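## Task

Lift the black key fob out of the drawer of the small wooden box and set it down directly on the open tabletop, touching no other object. Then push the drawer closed. The box must stay roughly in its current spot with its current heading, and the other item must remain inside the drawer.

## Robot and tools

ROBOT. Two arms, left_arm and right_arm, each mounted on a tilted plate; a shared metal frame behind them carries both plates, and for proximity warnings each plate plus its half of the frame counts as part of that arm. Calibrated base poses: left_arm (+0.048, +0.320, +0.317) m, quat_wxyz (+0.957, -0.123, +0.264, +0.004); right_arm (+0.034, -0.209, +0.317) m, quat_wxyz (+0.957, +0.118, +0.266, +0.011).

FRAME. Everything is in one scene frame: origin at table-top height, halfway between the nominal bases; +x points out over the table, +z up, and left_arm sits on the +y side (arm names do not match image left/right). A gripper's fingers extend along its own +z and close along its own y. end_effector_position is the point between the pads, just under 1 cm behind the tips. Reported positions and orientations may be off by a few cm, worse at long reach; friction and gravity can leave a gripper low, short or tilted, so check each result and correct any tilt.

ROW FORMAT. Every command row holds 16 numbers covering both arms even if one is idle: left_arm x, y, z (metres), qw, qx, qy, qz (unit quaternion, w first), opening; then the same eight for right_arm. These are absolute target poses in the scene frame, not offsets. Opening runs from -1 (closed, 0 mm gap) to +1 (fully open, about 87 mm); 0.5 is about 69 mm, 0 about 43 mm, -0.5 about 18 mm. To keep an arm still, resend its last reported pose and desired opening unchanged; to keep an orientation, resend the same quaternion each time rather than the drifted reported one. The controller limits orientation change to 40 degrees from the measured one per step.

TOOLS.
- execute_actions(actions, cameras): actions is a list with at most one item. Empty list = look at the current state (pictures included). {"rows": [...], "steps": n} plays 1 to 15 rows over n control steps (n 5 to 15, default 15, each step 1/30 s); the final row repeats if rows run out. It is refused outright if any target lies more than 0.6 m from that arm's last reported position along any of its gripper axes. {"steps": n} alone waits up to 300 steps counted from the previous result, your reply time included. cameras: list of names, ["all"], or []; pictures come with actions only if requested.
- move(target, speed, blend, blocking, cameras): drives each gripper in a straight line to one row or through a list of up to 15 rows (no 0.6 m limit). speed is the path's top speed in m/s, 0.002 to 2.9, default 0.25 (rotation up to twice that in rad/s), one value or one per target. blend (m) rounds corners in a list; 0 stops at each. Paths take at least 0.5 s and are cut at 10 s. They ignore obstacles and the other arm, and grippers lag and overshoot more at speed, especially with a near-straight arm. Avoid paths passing near an arm's own base. An opening change in the first target is sent at start; later ones once everything rests at that target. blocking=false returns early while the move continues. The result adds a move: line, e.g. done (within 10 mm and 2 degrees), off_target, moving, held or fault, with limits=paced (pose clipped) or limits=held (steps withheld). Done does not mean no contact.
- wait(seconds 0 to 10, cameras): lets time pass without new commands; ends early if a move finishes.
- stop(cameras): brakes the current move; needs braking room; fingers keep moving.
- zoom_image(camera, region): region [x0, y0, x1, y1] in pixels, at most 504 by 504, of the latest image from cam_high, cam_low, cam_left_wrist or cam_right_wrist (all 672x504).
- finished_scene(scene): ends the current scene with its number; irreversible.

TIMING. A running move continues while you think. The last 5 steps of each action run after its result is taken, before your next action. Motion starts on the first robot call.

RESULTS. Per arm: end_effector_position, end_effector_quat_wxyz, Hand target (pose being driven toward), Joint positions (last value is gripper 0 closed to 1 open), Joint velocities ("within noise" when at rest), joint torques (include arm weight; joints 1 to 3 wrap at ±28 N m), and grip_measured on the opening scale (error up to about 1 mm). Time used shows time spent. Joint ranges (rad): waist -2.618 to 3.054, shoulder 0 to 3.142, elbow 0 to 3.142 (straight at 2.901), wrist pitch ±1.571, wrist yaw ±1.571, wrist roll ±2.094. Camera calibrations (K, distortion, T_world_to_cam) are supplied and may be slightly off; wrist views can lag during motion.

GRIPPING. On first contact note grip_measured and command about 0.04 less for a firm hold (less reduction for a gentler one). Closing fast can squeeze too hard.

AVOID. Dropping or releasing a moving object, fast impacts, pushing far past contact, any object leaving the table, knocking over or shifting the box, and arms touching or one gripper clamping the other's fingers (this can end the scene). Loose items may get nudged occasionally. Motors heat when holding loads, reaching far or straining at an unreachable pose: MOTOR HOT appears at 75 °C, at 90 °C an OVER-TEMPERATURE FAULT folds that arm away for good, and at 100 °C it goes limp.

Each tool is called after "Emit:" by a JSON object that holds its "method" and its "body", one argument or row to a line.

## Session

Emit:
{"method": "execute_actions", "body": {
  "actions": [],
  "cameras": ["all"]
}}

Scene clock: 0.00 s of 6000.00 s.
left_arm: end_effector_position=(+0.0997, +0.1270, +0.2928) grip_measured=+1.000 end_effector_quat_wxyz=(-0.035, +0.687, +0.534, -0.491) | right_arm: end_effector_position=(+0.4544, -0.2631, +0.1802) grip_measured=+1.000 end_effector_quat_wxyz=(+0.210, +0.029, +0.971, -0.113)
Joint positions: left_arm=[-0.98 1.553 0.577 -0.527 0.448 0.878 1] | right_arm=[0.037 1.58 0.906 0.109 0.457 -0.116 1]
Joint velocities: within noise
Joint torques (N m): no reading
Motor temperatures (°C): left_arm=[26 35 37 31 25 28 24] | right_arm=[25 31 31 31 29 29 29]
Heat: left arm: 37 °C; right arm: 31 °C.
Hand target: left_arm +0.1017, +0.1257, +0.2933; -0.031, +0.687, +0.534, -0.491 | right_arm +0.4616, -0.2645, +0.1866; +0.222, +0.034, +0.968, -0.113

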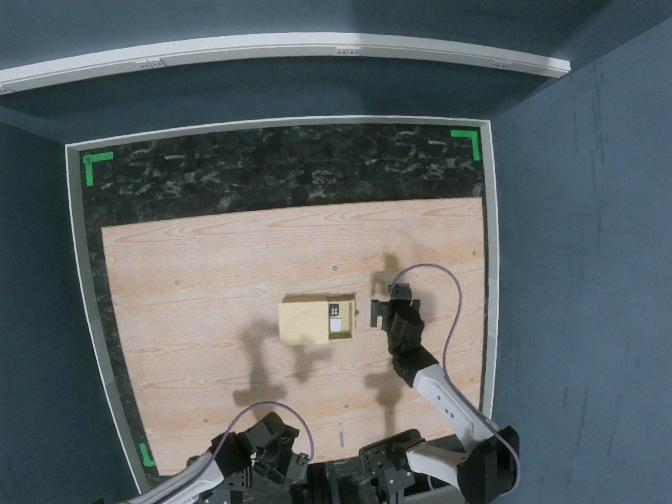

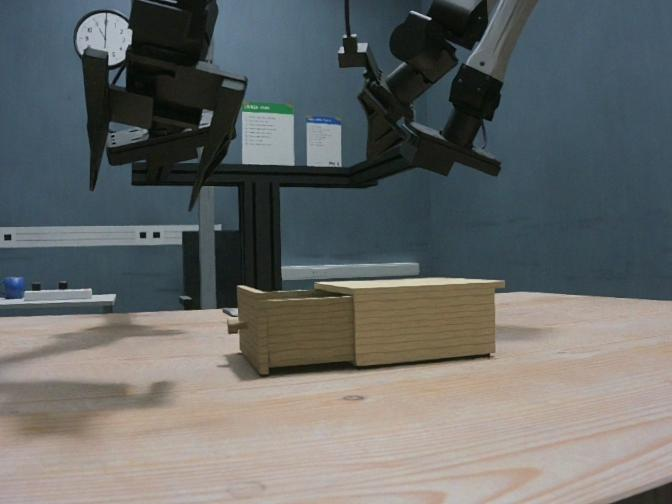

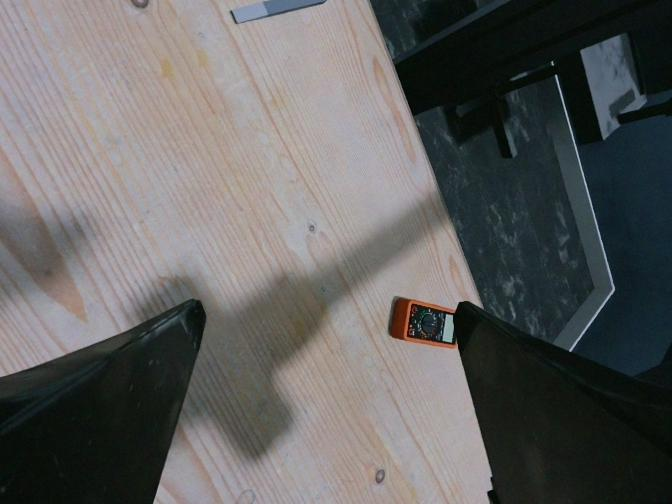

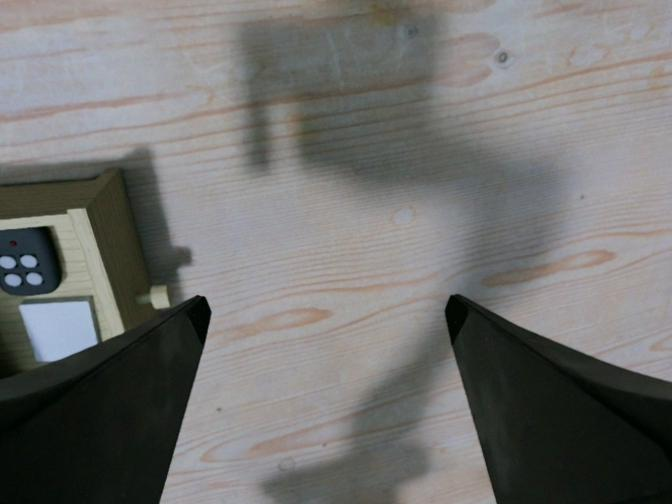

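Emit:
{"method": "zoom_image", "body": {
  "camera": "cam_high",
  "region": [270, 280, 370, 355]
}}

Emit:
{"method": "zoom_image", "body": {
  "camera": "cam_right_wrist",
  "region": [0, 140, 240, 400]
}}

Emit:
{"method": "zoom_image", "body": {
  "camera": "cam_low",
  "region": [210, 250, 520, 400]
}}

Scaled by 5.040 from the camera's 672x504 image, which has a finer 960x720 frame.

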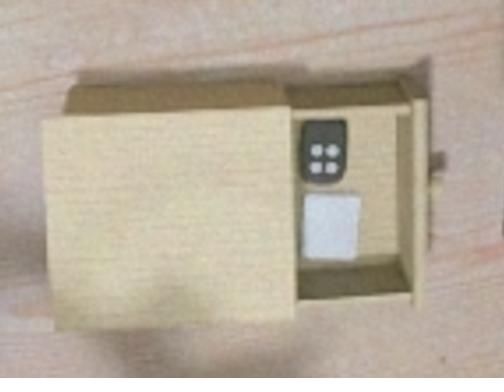

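Scaled by 1.938 from the camera's 672x504 image, which has a finer 960x720 frame.

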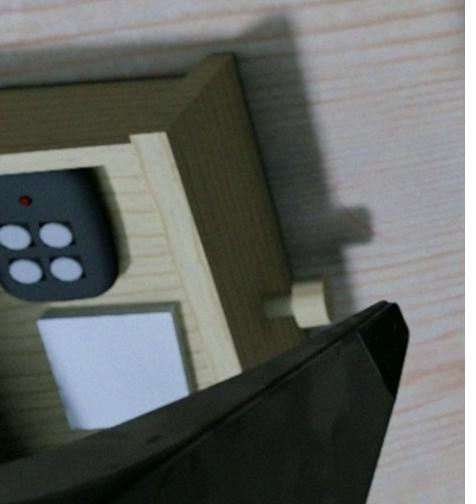

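Scaled by 1.626 from the camera's 672x504 image, which has a finer 960x720 frame.

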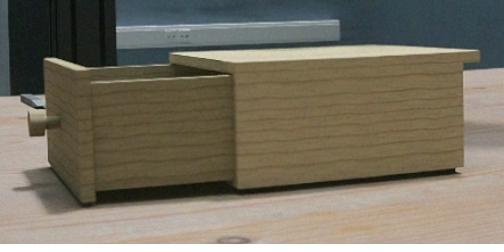

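Emit:
{"method": "move", "body": {
  "target": [0.0997, 0.127, 0.2928, -0.035, 0.687, 0.534, -0.491, 1.0, 0.432, -0.103, 0.15, 0.0016, 0.0235, 0.9973, 0.0698, 0.1],
  "speed": 0.25
}}

Emit:
{"method": "zoom_image", "body": {
  "camera": "cam_low",
  "region": [200, 100, 520, 400]
}}

Emit:
{"method": "zoom_image", "body": {
  "camera": "cam_right_wrist",
  "region": [150, 150, 520, 450]
}}

Scene clock: 9.60 s of 6000.00 s.
left_arm: end_effector_position=(+0.0997, +0.1270, +0.2928) grip_measured=+1.000 end_effector_quat_wxyz=(-0.035, +0.687, +0.534, -0.491) | right_arm: end_effector_position=(+0.4304, -0.1108, +0.1512) grip_measured=+0.100 end_effector_quat_wxyz=(+0.005, +0.023, +0.998, +0.063)
Joint positions: left_arm=[-0.98 1.553 0.577 -0.527 0.448 0.878 1] | right_arm=[0.242 1.928 1.354 -0.478 0.233 0.214 0.55]
Joint velocities: within noise
Joint torques (N m): left_arm=[-3.19 -4.12 3.75 0.44 0.53 0.17] | right_arm=[5.37 -7.38 7.13 0.16 -0.17 -0.02]
Motor temperatures (°C): left_arm=[26 36 38 31 25 28 24] | right_arm=[25 32 32 32 29 29 29]
Heat: left arm: 38 °C; right arm: 32 °C.
Hand target: left_arm +0.0997, +0.1270, +0.2927; -0.035, +0.687, +0.534, -0.491 | right_arm +0.4318, -0.1030, +0.1501; +0.002, +0.023, +0.997, +0.070
Off the commanded pose: left_arm 0.000 m, 0 deg | right_arm 0.008 m, 1 deg.
Kept back: nothing.
move: done
camera_calibration:
cam_right_wrist: T_world_to_cam=[[-0.0253162, -0.991554, -0.127202, -0.081534], [-0.647959, -0.0806194, 0.757396, 0.175086], [-0.761254, 0.101596, -0.640446, 0.572169], [0, 0, 0, 1]] pos_world=[0.546951, -0.12486, 0.223462]

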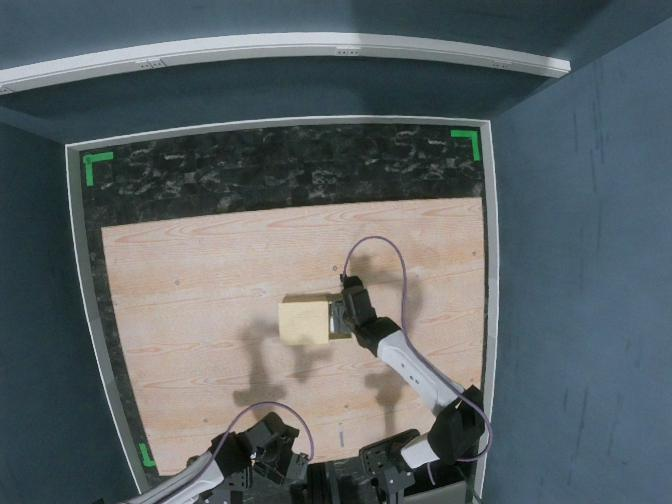

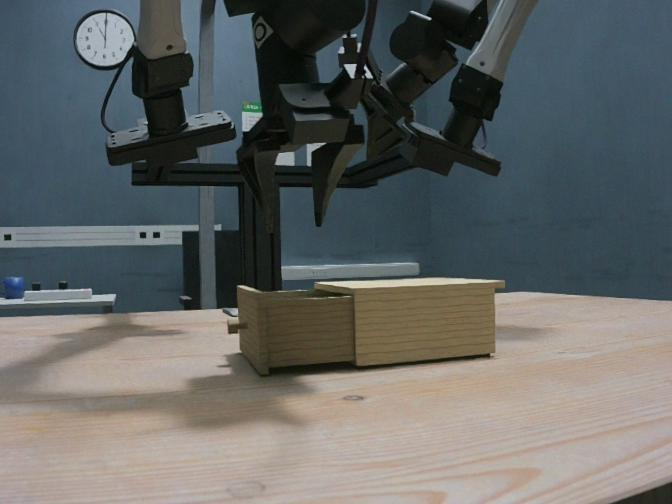

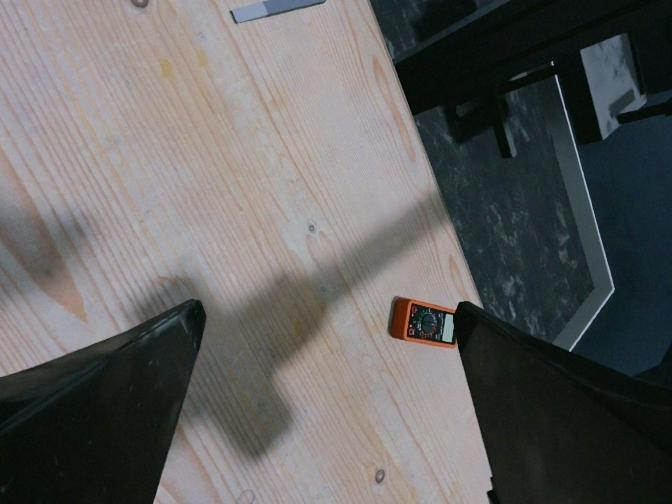

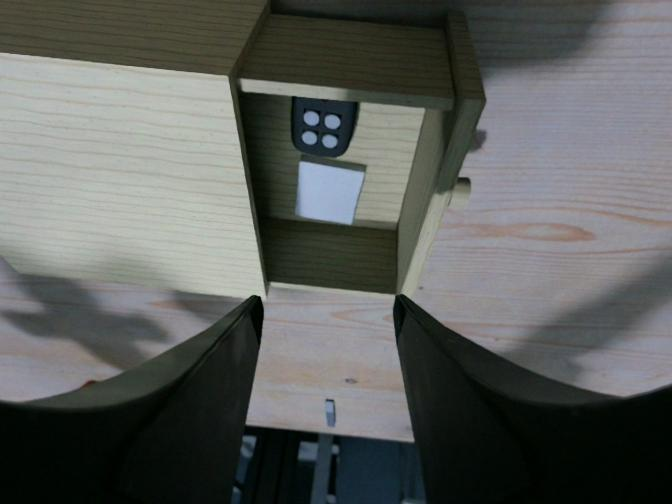

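Scaled by 1.575 from the camera's 672x504 image, which has a finer 960x720 frame.

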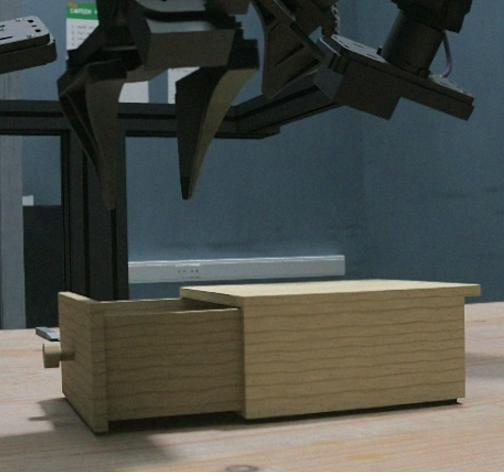

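Scaled by 1.362 from the camera's 672x504 image, which has a finer 960x720 frame.

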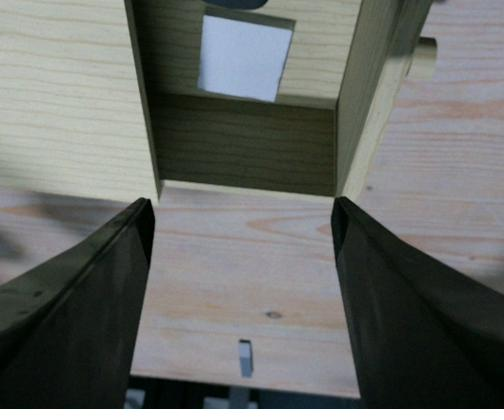

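Emit:
{"method": "zoom_image", "body": {
  "camera": "cam_low",
  "region": [225, 80, 375, 235]
}}

Emit:
{"method": "zoom_image", "body": {
  "camera": "cam_right_wrist",
  "region": [200, 0, 500, 300]
}}

Emit:
{"method": "zoom_image", "body": {
  "camera": "cam_right_wrist",
  "region": [0, 250, 336, 504]
}}

Emit:
{"method": "zoom_image", "body": {
  "camera": "cam_high",
  "region": [300, 255, 400, 355]
}}

Scaled by 3.252 from the camera's 672x504 image, which has a finer 960x720 frame.

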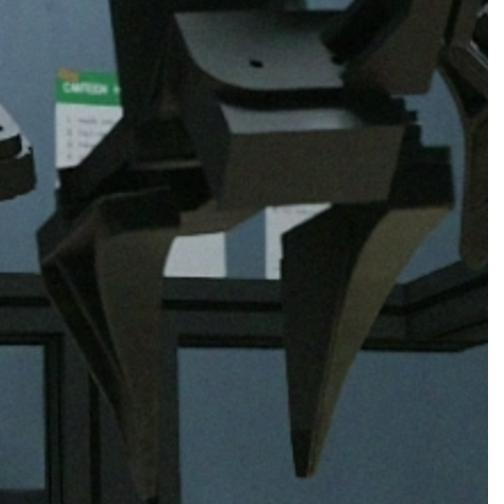

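Scaled by 1.680 from the camera's 672x504 image, which has a finer 960x720 frame.

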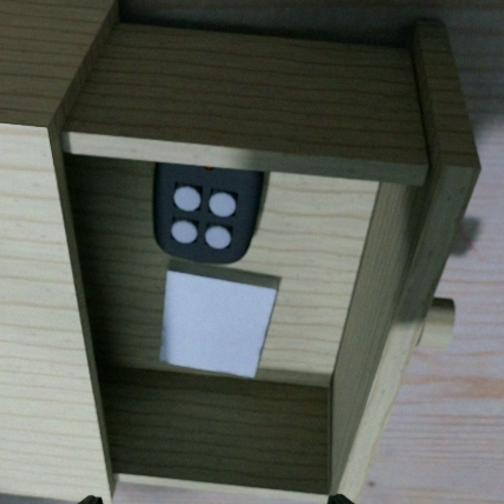

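Scaled by 1.500 from the camera's 672x504 image, which has a finer 960x720 frame.

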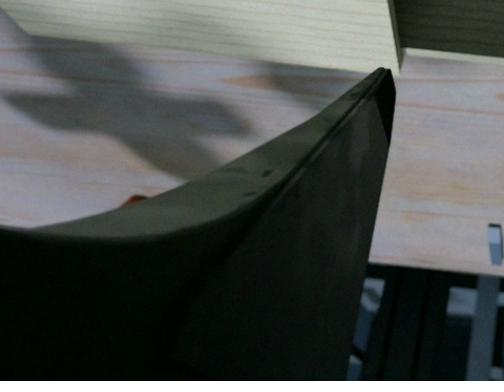

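Scaled by 5.040 from the camera's 672x504 image, which has a finer 960x720 frame.

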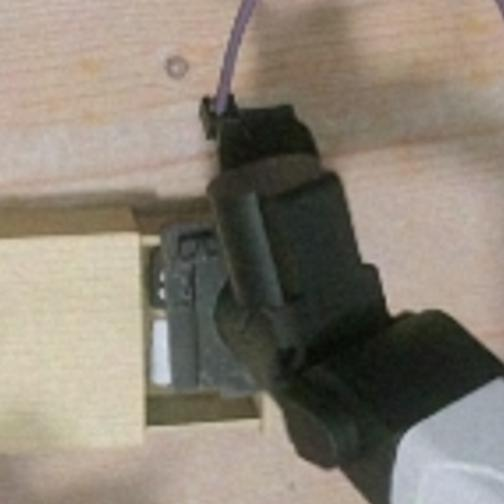

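Emit:
{"method": "move", "body": {
  "target": [
    [0.0997, 0.127, 0.2928, -0.035, 0.687, 0.534, -0.491, 1.0, 0.44, -0.148, 0.125, 0.1735, 0.0301, 0.9843, -0.0053, 0.1],
    [0.0997, 0.127, 0.2928, -0.035, 0.687, 0.534, -0.491, 1.0, 0.44, -0.15, 0.054, 0.1735, 0.0301, 0.9843, -0.0053, 0.1]
  ],
  "speed": [0.25, 0.15],
  "blend": [0.02, 0],
  "cameras": ["cam_low", "cam_right_wrist", "cam_high"]
}}

Emit:
{"method": "zoom_image", "body": {
  "camera": "cam_low",
  "region": [180, 150, 440, 400]
}}

Scene clock: 22.00 s of 6000.00 s.
left_arm: end_effector_position=(+0.0997, +0.1270, +0.2928) grip_measured=+1.000 end_effector_quat_wxyz=(-0.035, +0.687, +0.534, -0.491) | right_arm: end_effector_position=(+0.4338, -0.1487, +0.0585) grip_measured=+0.100 end_effector_quat_wxyz=(+0.165, +0.028, +0.986, -0.007)
Joint positions: left_arm=[-0.98 1.553 0.577 -0.527 0.448 0.878 1] | right_arm=[0.155 2.068 1.028 0.327 0.349 0.039 0.55]
Joint velocities: within noise
Joint torques (N m): left_arm=[-3.28 -4.04 3.75 0.43 0.53 0.18] | right_arm=[2.95 -6.83 4.25 1.01 -0.07 -0.22]
Motor temperatures (°C): left_arm=[26 37 39 31 25 28 24] | right_arm=[26 33 32 31 28 29 29]
Heat: left arm: 39 °C; right arm: 33 °C.
Hand target: left_arm +0.0997, +0.1270, +0.2927; -0.035, +0.687, +0.534, -0.491 | right_arm +0.4398, -0.1501, +0.0542; +0.173, +0.030, +0.984, -0.005
Off the commanded pose: left_arm 0.000 m, 0 deg | right_arm 0.008 m, 1 deg.
Kept back: nothing.
move: done
camera_calibration:
cam_right_wrist: T_world_to_cam=[[-0.0374514, -0.999256, 0.00921748, -0.134622], [-0.853399, 0.0367811, 0.519959, 0.364944], [-0.519911, 0.011607, -0.854141, 0.413654], [0, 0, 0, 1]] pos_world=[0.521465, -0.152746, 0.164804]
Images, in order (width x height): cam_high 672x504, cam_low 672x504, cam_right_wrist 672x504.

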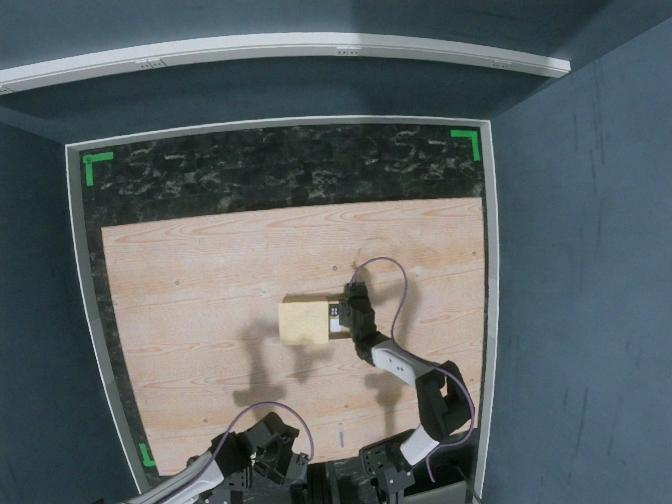

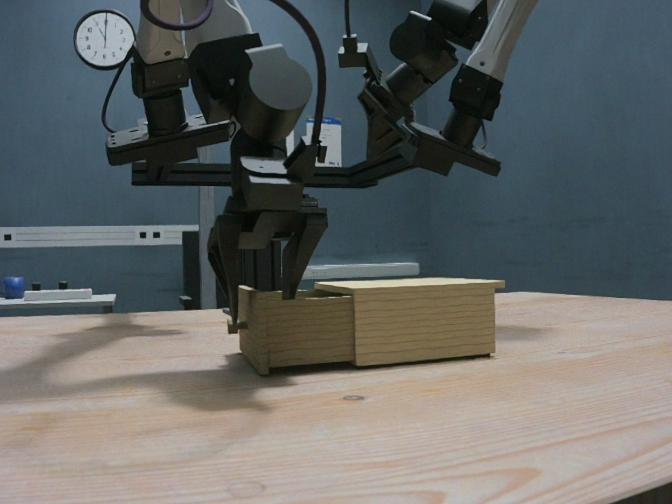

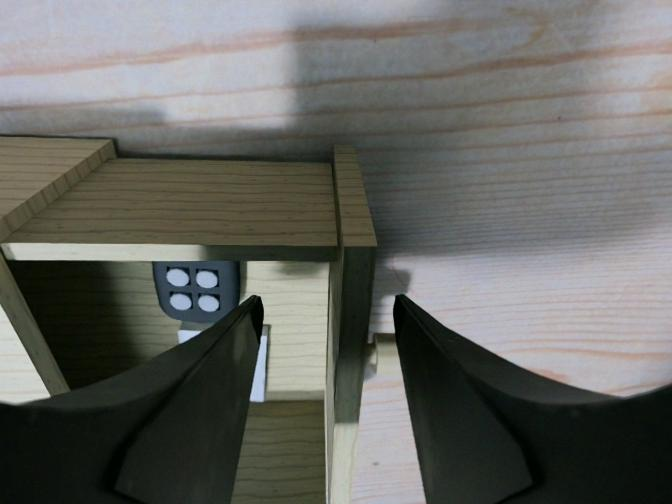

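Scaled by 1.938 from the camera's 672x504 image, which has a finer 960x720 frame.

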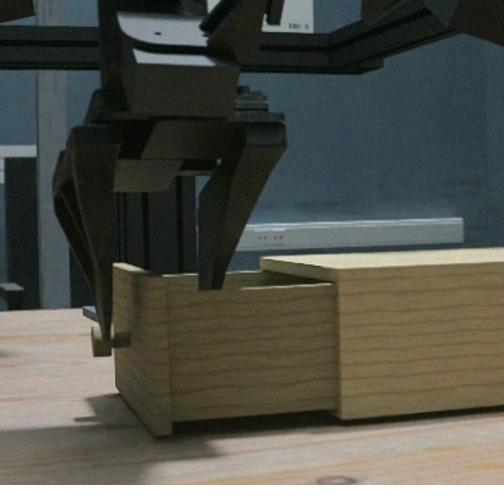

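Emit:
{"method": "move", "body": {
  "target": [
    [0.0997, 0.127, 0.2928, -0.035, 0.687, 0.534, -0.491, 1.0, 0.445, -0.165, 0.049, 0.1735, 0.0301, 0.9843, -0.0053, 0.1],
    [0.0997, 0.127, 0.2928, -0.035, 0.687, 0.534, -0.491, 1.0, 0.444, -0.205, 0.049, 0.1735, 0.0301, 0.9843, -0.0053, 0.1],
    [0.0997, 0.127, 0.2928, -0.035, 0.687, 0.534, -0.491, 1.0, 0.444, -0.187, 0.051, 0.1735, 0.0301, 0.9843, -0.0053, 0.1],
    [0.0997, 0.127, 0.2928, -0.035, 0.687, 0.534, -0.491, 1.0, 0.442, -0.175, 0.12, 0.1735, 0.0301, 0.9843, -0.0053, 0.1],
    [0.0997, 0.127, 0.2928, -0.035, 0.687, 0.534, -0.491, 1.0, 0.432, -0.118, 0.12, 0.1735, 0.0301, 0.9843, -0.0053, 0.1]
  ],
  "speed": [0.1, 0.06, 0.12, 0.2, 0.2],
  "blend": [0.005, 0, 0.005, 0.02, 0]
}}

Emit:
{"method": "zoom_image", "body": {
  "camera": "cam_right_wrist",
  "region": [150, 50, 550, 350]
}}

Emit:
{"method": "zoom_image", "body": {
  "camera": "cam_high",
  "region": [270, 270, 400, 370]
}}

Scene clock: 26.63 s of 6000.00 s.
left_arm: end_effector_position=(+0.0997, +0.1270, +0.2928) grip_measured=+1.000 end_effector_quat_wxyz=(-0.035, +0.687, +0.534, -0.491) | right_arm: end_effector_position=(+0.4316, -0.1178, +0.1228) grip_measured=+0.100 end_effector_quat_wxyz=(+0.176, +0.024, +0.984, +0.001)
Joint positions: left_arm=[-0.98 1.553 0.577 -0.527 0.448 0.878 1] | right_arm=[0.289 1.875 0.967 0.183 0.435 0.12 0.55]
Joint velocities: within noise
Joint torques (N m): left_arm=[-3.19 -4.07 3.75 0.43 0.53 0.18] | right_arm=[4.27 -6.82 4.97 0.78 0.14 -0.01]
Motor temperatures (°C): left_arm=[27 37 39 30 25 28 24] | right_arm=[26 34 32 31 28 29 29]
Heat: left arm: 39 °C; right arm: 34 °C.
Hand target: left_arm +0.0997, +0.1270, +0.2927; -0.035, +0.687, +0.534, -0.491 | right_arm +0.4320, -0.1179, +0.1201; +0.174, +0.030, +0.984, -0.005
Off the commanded pose: left_arm 0.000 m, 0 deg | right_arm 0.003 m, 1 deg.
Kept back: nothing.
move: done
camera_calibration:
cam_right_wrist: T_world_to_cam=[[-0.0275992, -0.999608, -0.00462825, -0.107057], [-0.864688, 0.0215505, 0.501847, 0.333789], [-0.501551, 0.0178526, -0.864944, 0.461252], [0, 0, 0, 1]] pos_world=[0.51701, -0.122443, 0.230951]

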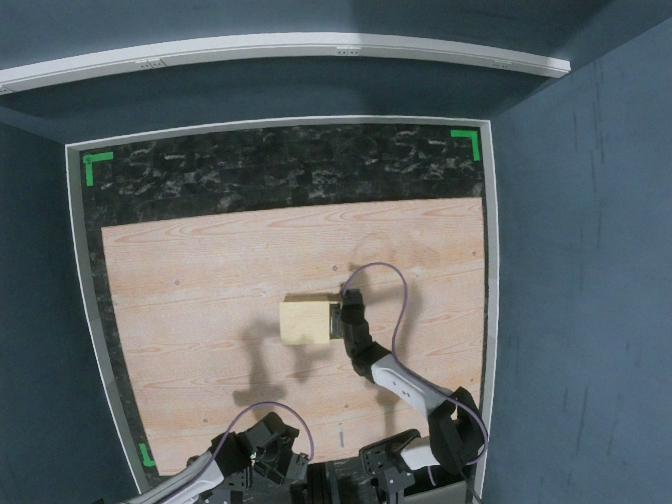

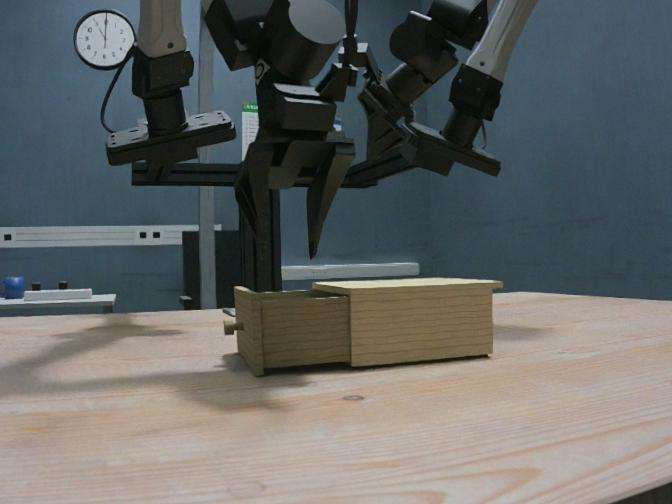

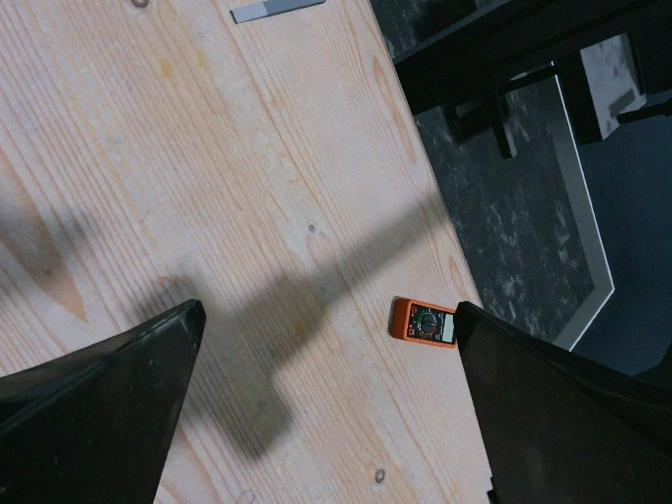

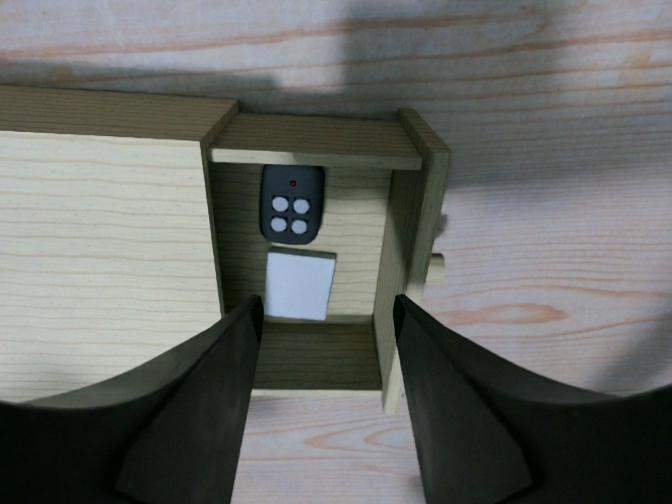

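Scaled by 1.260 from the camera's 672x504 image, which has a finer 960x720 frame.

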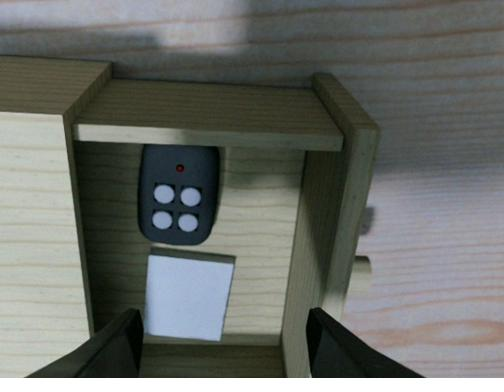

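Scaled by 3.877 from the camera's 672x504 image, which has a finer 960x720 frame.

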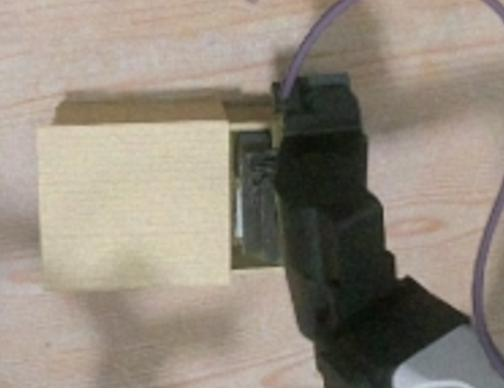

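Emit:
{"method": "zoom_image", "body": {
  "camera": "cam_low",
  "region": [215, 120, 385, 270]
}}

Emit:
{"method": "zoom_image", "body": {
  "camera": "cam_low",
  "region": [210, 255, 520, 400]
}}

Scaled by 2.965 from the camera's 672x504 image, which has a finer 960x720 frame.

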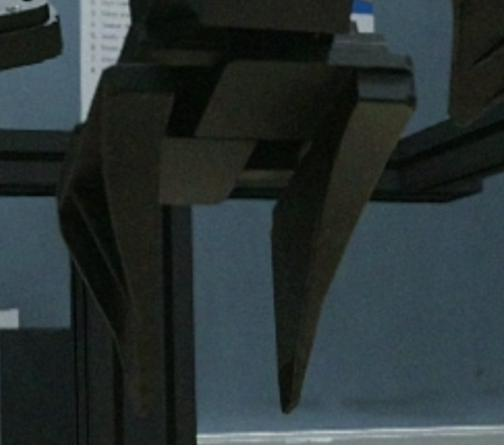

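Scaled by 1.626 from the camera's 672x504 image, which has a finer 960x720 frame.

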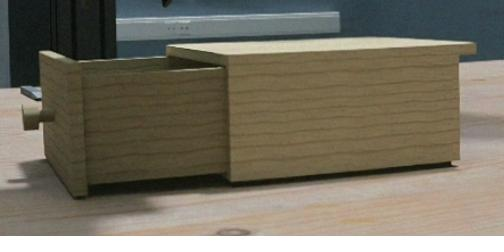

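Emit:
{"method": "move", "body": {
  "target": [
    [0.0997, 0.127, 0.2928, -0.035, 0.687, 0.534, -0.491, 1.0, 0.432, -0.108, 0.105, 0.2431, 0.0547, 0.962, 0.1119, -0.05],
    [0.0997, 0.127, 0.2928, -0.035, 0.687, 0.534, -0.491, 1.0, 0.43, -0.1, 0.055, 0.2431, 0.0547, 0.962, 0.1119, -0.05]
  ],
  "speed": [0.2, 0.12],
  "cameras": ["cam_low", "cam_right_wrist"]
}}

Emit:
{"method": "zoom_image", "body": {
  "camera": "cam_right_wrist",
  "region": [130, 80, 530, 380]
}}

Emit:
{"method": "zoom_image", "body": {
  "camera": "cam_low",
  "region": [215, 180, 415, 380]
}}

Scene clock: 34.67 s of 6000.00 s.
left_arm: end_effector_position=(+0.0997, +0.1270, +0.2928) grip_measured=+1.000 end_effector_quat_wxyz=(-0.035, +0.687, +0.534, -0.491) | right_arm: end_effector_position=(+0.4250, -0.0978, +0.0589) grip_measured=-0.050 end_effector_quat_wxyz=(+0.235, +0.055, +0.964, +0.112)
Joint positions: left_arm=[-0.98 1.553 0.577 -0.527 0.448 0.878 1] | right_arm=[0.182 2.108 0.864 0.686 0.152 0.11 0.475]
Joint velocities: within noise
Joint torques (N m): left_arm=[-3.19 -4.12 3.78 0.42 0.53 0.18] | right_arm=[2.85 -6.28 3.02 1.2 -0.17 -0.26]
Motor temperatures (°C): left_arm=[27 37 39 30 25 28 24] | right_arm=[26 34 32 31 28 29 29]
Heat: left arm: 39 °C; right arm: 34 °C.
Hand target: left_arm +0.0997, +0.1270, +0.2927; -0.035, +0.687, +0.534, -0.491 | right_arm +0.4299, -0.1002, +0.0551; +0.243, +0.055, +0.962, +0.112
Off the commanded pose: left_arm 0.000 m, 0 deg | right_arm 0.007 m, 1 deg.
Kept back: nothing.
move: done
camera_calibration:
cam_right_wrist: T_world_to_cam=[[-0.03367, -0.971788, -0.23344, -0.068688], [-0.922572, -0.059604, 0.381193, 0.383466], [-0.384353, 0.2282, -0.894538, 0.37481], [0, 0, 0, 1]] pos_world=[0.495521, -0.129426, 0.173073]
Images, in order (width x height): cam_low 672x504, cam_right_wrist 672x504.

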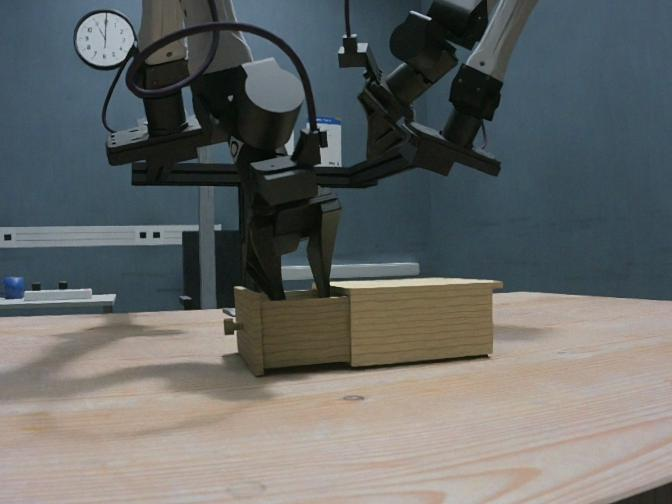

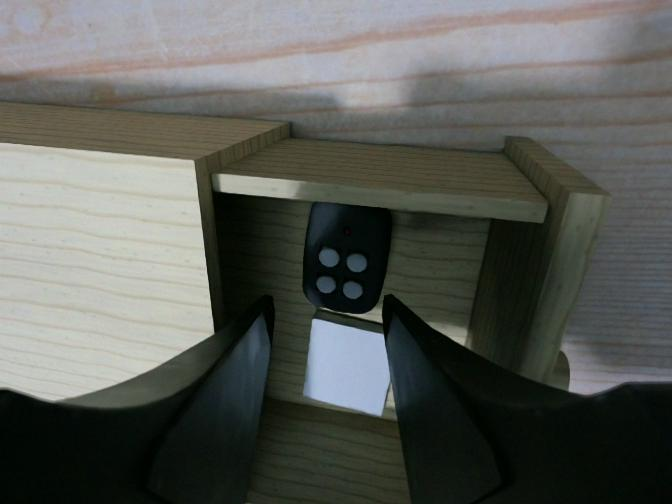

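Scaled by 1.260 from the camera's 672x504 image, which has a finer 960x720 frame.

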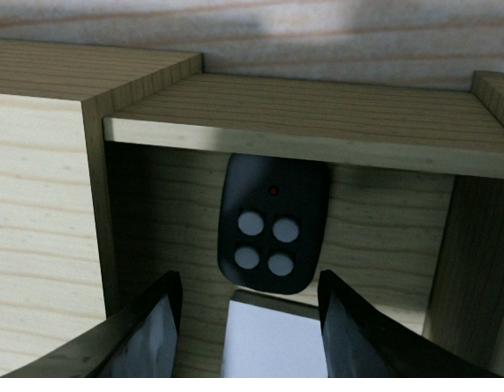

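Scaled by 2.520 from the camera's 672x504 image, which has a finer 960x720 frame.

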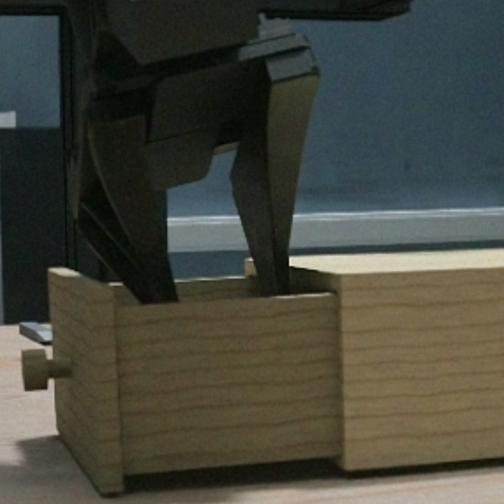

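Emit:
{"method": "move", "body": {
  "target": [
    [0.0997, 0.127, 0.2928, -0.035, 0.687, 0.534, -0.491, 1.0, 0.437, -0.1005, 0.032, 0.2435, 0.0765, 0.961, 0.1065, -0.05],
    [0.0997, 0.127, 0.2928, -0.035, 0.687, 0.534, -0.491, 1.0, 0.437, -0.1005, 0.032, 0.2435, 0.0765, 0.961, 0.1065, -0.3]
  ],
  "speed": [0.06, 0.06],
  "cameras": ["cam_low", "cam_right_wrist"]
}}

Emit:
{"method": "zoom_image", "body": {
  "camera": "cam_right_wrist",
  "region": [130, 80, 530, 380]
}}

Emit:
{"method": "zoom_image", "body": {
  "camera": "cam_low",
  "region": [215, 180, 415, 380]
}}

Scene clock: 37.90 s of 6000.00 s.
left_arm: end_effector_position=(+0.0997, +0.1270, +0.2928) grip_measured=+1.000 end_effector_quat_wxyz=(-0.035, +0.687, +0.534, -0.491) | right_arm: end_effector_position=(+0.4350, -0.0981, +0.0385) grip_measured=-0.299 end_effector_quat_wxyz=(+0.241, +0.068, +0.962, +0.108)
Joint positions: left_arm=[-0.98 1.553 0.577 -0.527 0.448 0.878 1] | right_arm=[0.165 2.194 0.934 0.719 0.152 0.122 0.351]
Joint velocities: within noise
Joint torques (N m): left_arm=[-3.19 -4.12 3.81 0.44 0.53 0.17] | right_arm=[3.06 -6 3.22 1.2 -0.12 -0.08]
Motor temperatures (°C): left_arm=[27 37 39 30 25 28 24] | right_arm=[26 35 32 32 28 29 29]
Heat: left arm: 39 °C; right arm: 35 °C.
Hand target: left_arm +0.0997, +0.1270, +0.2927; -0.035, +0.687, +0.534, -0.491 | right_arm +0.4369, -0.1005, +0.0322; +0.243, +0.076, +0.961, +0.107
Off the commanded pose: left_arm 0.000 m, 0 deg | right_arm 0.007 m, 1 deg.
Kept back: nothing.
move: done
camera_calibration:
cam_right_wrist: T_world_to_cam=[[-0.0609186, -0.970741, -0.232274, -0.0615221], [-0.927191, -0.0311342, 0.373293, 0.405552], [-0.369602, 0.238103, -0.898165, 0.355084], [0, 0, 0, 1]] pos_world=[0.503516, -0.131642, 0.153244]
Images, in order (width x height): cam_low 672x504, cam_right_wrist 672x504.

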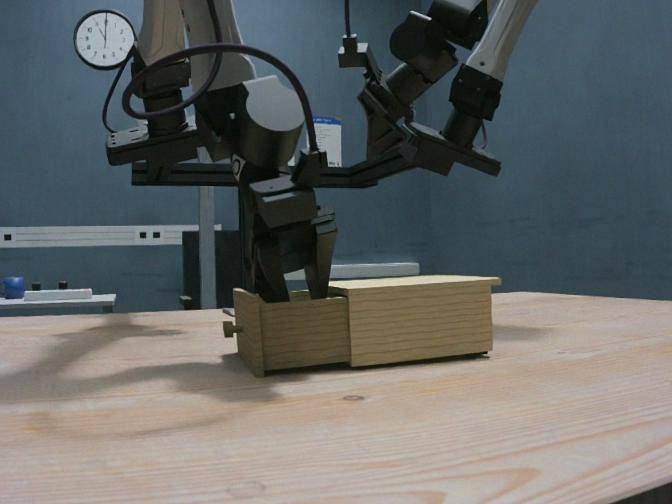

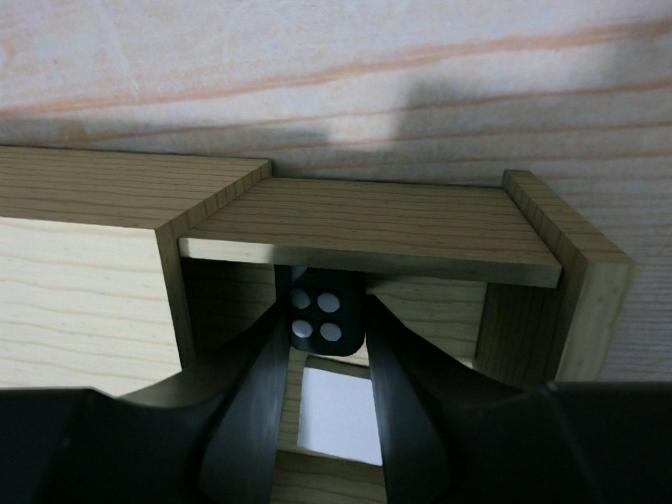

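Scaled by 1.260 from the camera's 672x504 image, which has a finer 960x720 frame.

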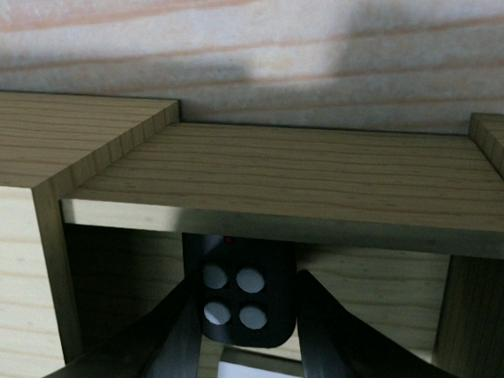

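Scaled by 2.520 from the camera's 672x504 image, which has a finer 960x720 frame.

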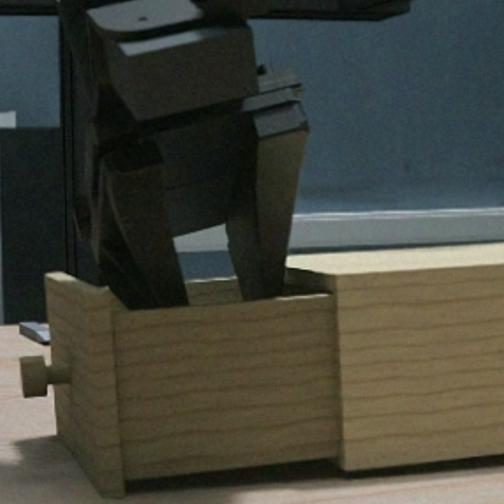

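Emit:
{"method": "move", "body": {
  "target": [
    [0.0997, 0.127, 0.2928, -0.035, 0.687, 0.534, -0.491, 1.0, 0.437, -0.1, 0.032, 0.2435, 0.0765, 0.961, 0.1065, -0.03],
    [0.0997, 0.127, 0.2928, -0.035, 0.687, 0.534, -0.491, 1.0, 0.435, -0.099, 0.022, 0.2435, 0.0765, 0.961, 0.1065, -0.03],
    [0.0997, 0.127, 0.2928, -0.035, 0.687, 0.534, -0.491, 1.0, 0.435, -0.099, 0.022, 0.2435, 0.0765, 0.961, 0.1065, -0.3]
  ],
  "speed": [0.06, 0.04, 0.06],
  "cameras": ["cam_low", "cam_right_wrist"]
}}

Emit:
{"method": "zoom_image", "body": {
  "camera": "cam_right_wrist",
  "region": [180, 180, 480, 405]
}}

Scene clock: 40.80 s of 6000.00 s.
left_arm: end_effector_position=(+0.0997, +0.1270, +0.2928) grip_measured=+1.000 end_effector_quat_wxyz=(-0.035, +0.687, +0.534, -0.491) | right_arm: end_effector_position=(+0.4369, -0.0990, +0.0349) grip_measured=-0.197 end_effector_quat_wxyz=(+0.246, +0.072, +0.961, +0.108)
Joint positions: left_arm=[-0.98 1.553 0.577 -0.527 0.448 0.878 1] | right_arm=[0.159 2.211 0.94 0.742 0.148 0.124 0.402]
Joint velocities: within noise
Joint torques (N m): left_arm=[-3.19 -4.1 3.75 0.43 0.54 0.17] | right_arm=[3.14 -4.37 3.96 1.24 -0.12 -0.13]
Motor temperatures (°C): left_arm=[27 37 39 30 25 28 24] | right_arm=[26 35 32 32 28 29 29]
Heat: left arm: 39 °C; right arm: 35 °C.
Hand target: left_arm +0.0997, +0.1270, +0.2927; -0.035, +0.687, +0.534, -0.491 | right_arm +0.4345, -0.0992, +0.0226; +0.243, +0.076, +0.961, +0.107
Off the commanded pose: left_arm 0.000 m, 0 deg | right_arm 0.013 m, 1 deg.
Kept back: nothing.
move: off_target (right_arm); target 3's new opening was sent with right_arm's hand 0.013 m and 1 deg from that target
camera_calibration:
cam_right_wrist: T_world_to_cam=[[-0.0666169, -0.969616, -0.235387, -0.060401], [-0.931184, -0.0243255, 0.363736, 0.411361], [-0.358411, 0.24342, -0.901271, 0.348581], [0, 0, 0, 1]] pos_world=[0.503965, -0.133411, 0.150321]
Images, in order (width x height): cam_low 672x504, cam_right_wrist 672x504.

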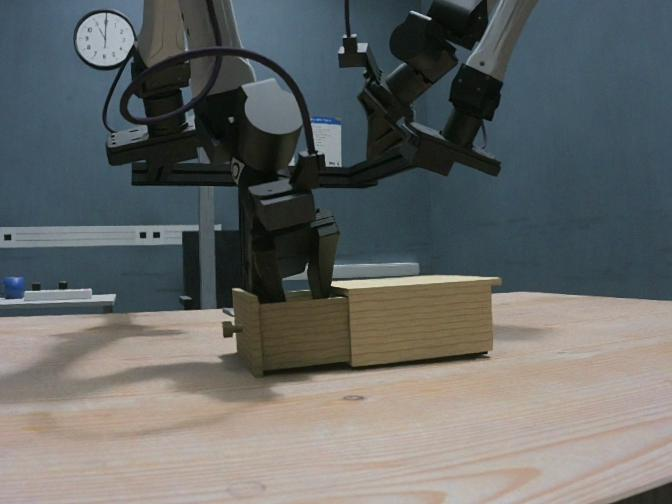

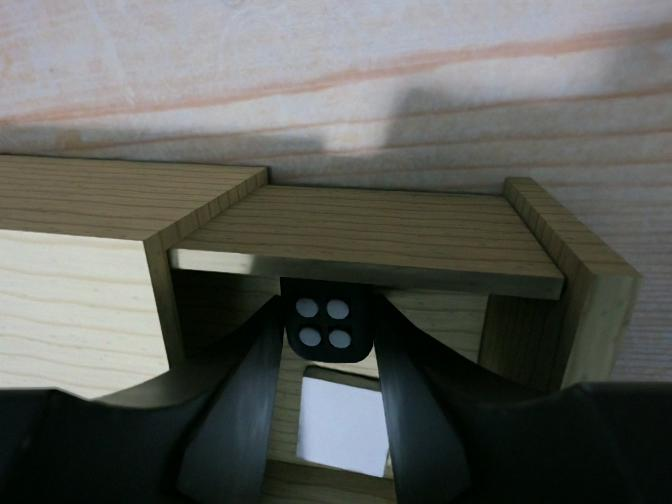

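Scaled by 1.680 from the camera's 672x504 image, which has a finer 960x720 frame.

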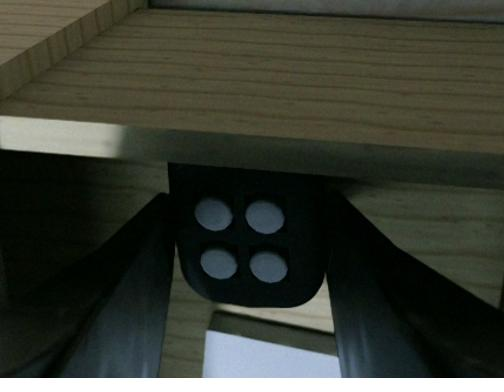

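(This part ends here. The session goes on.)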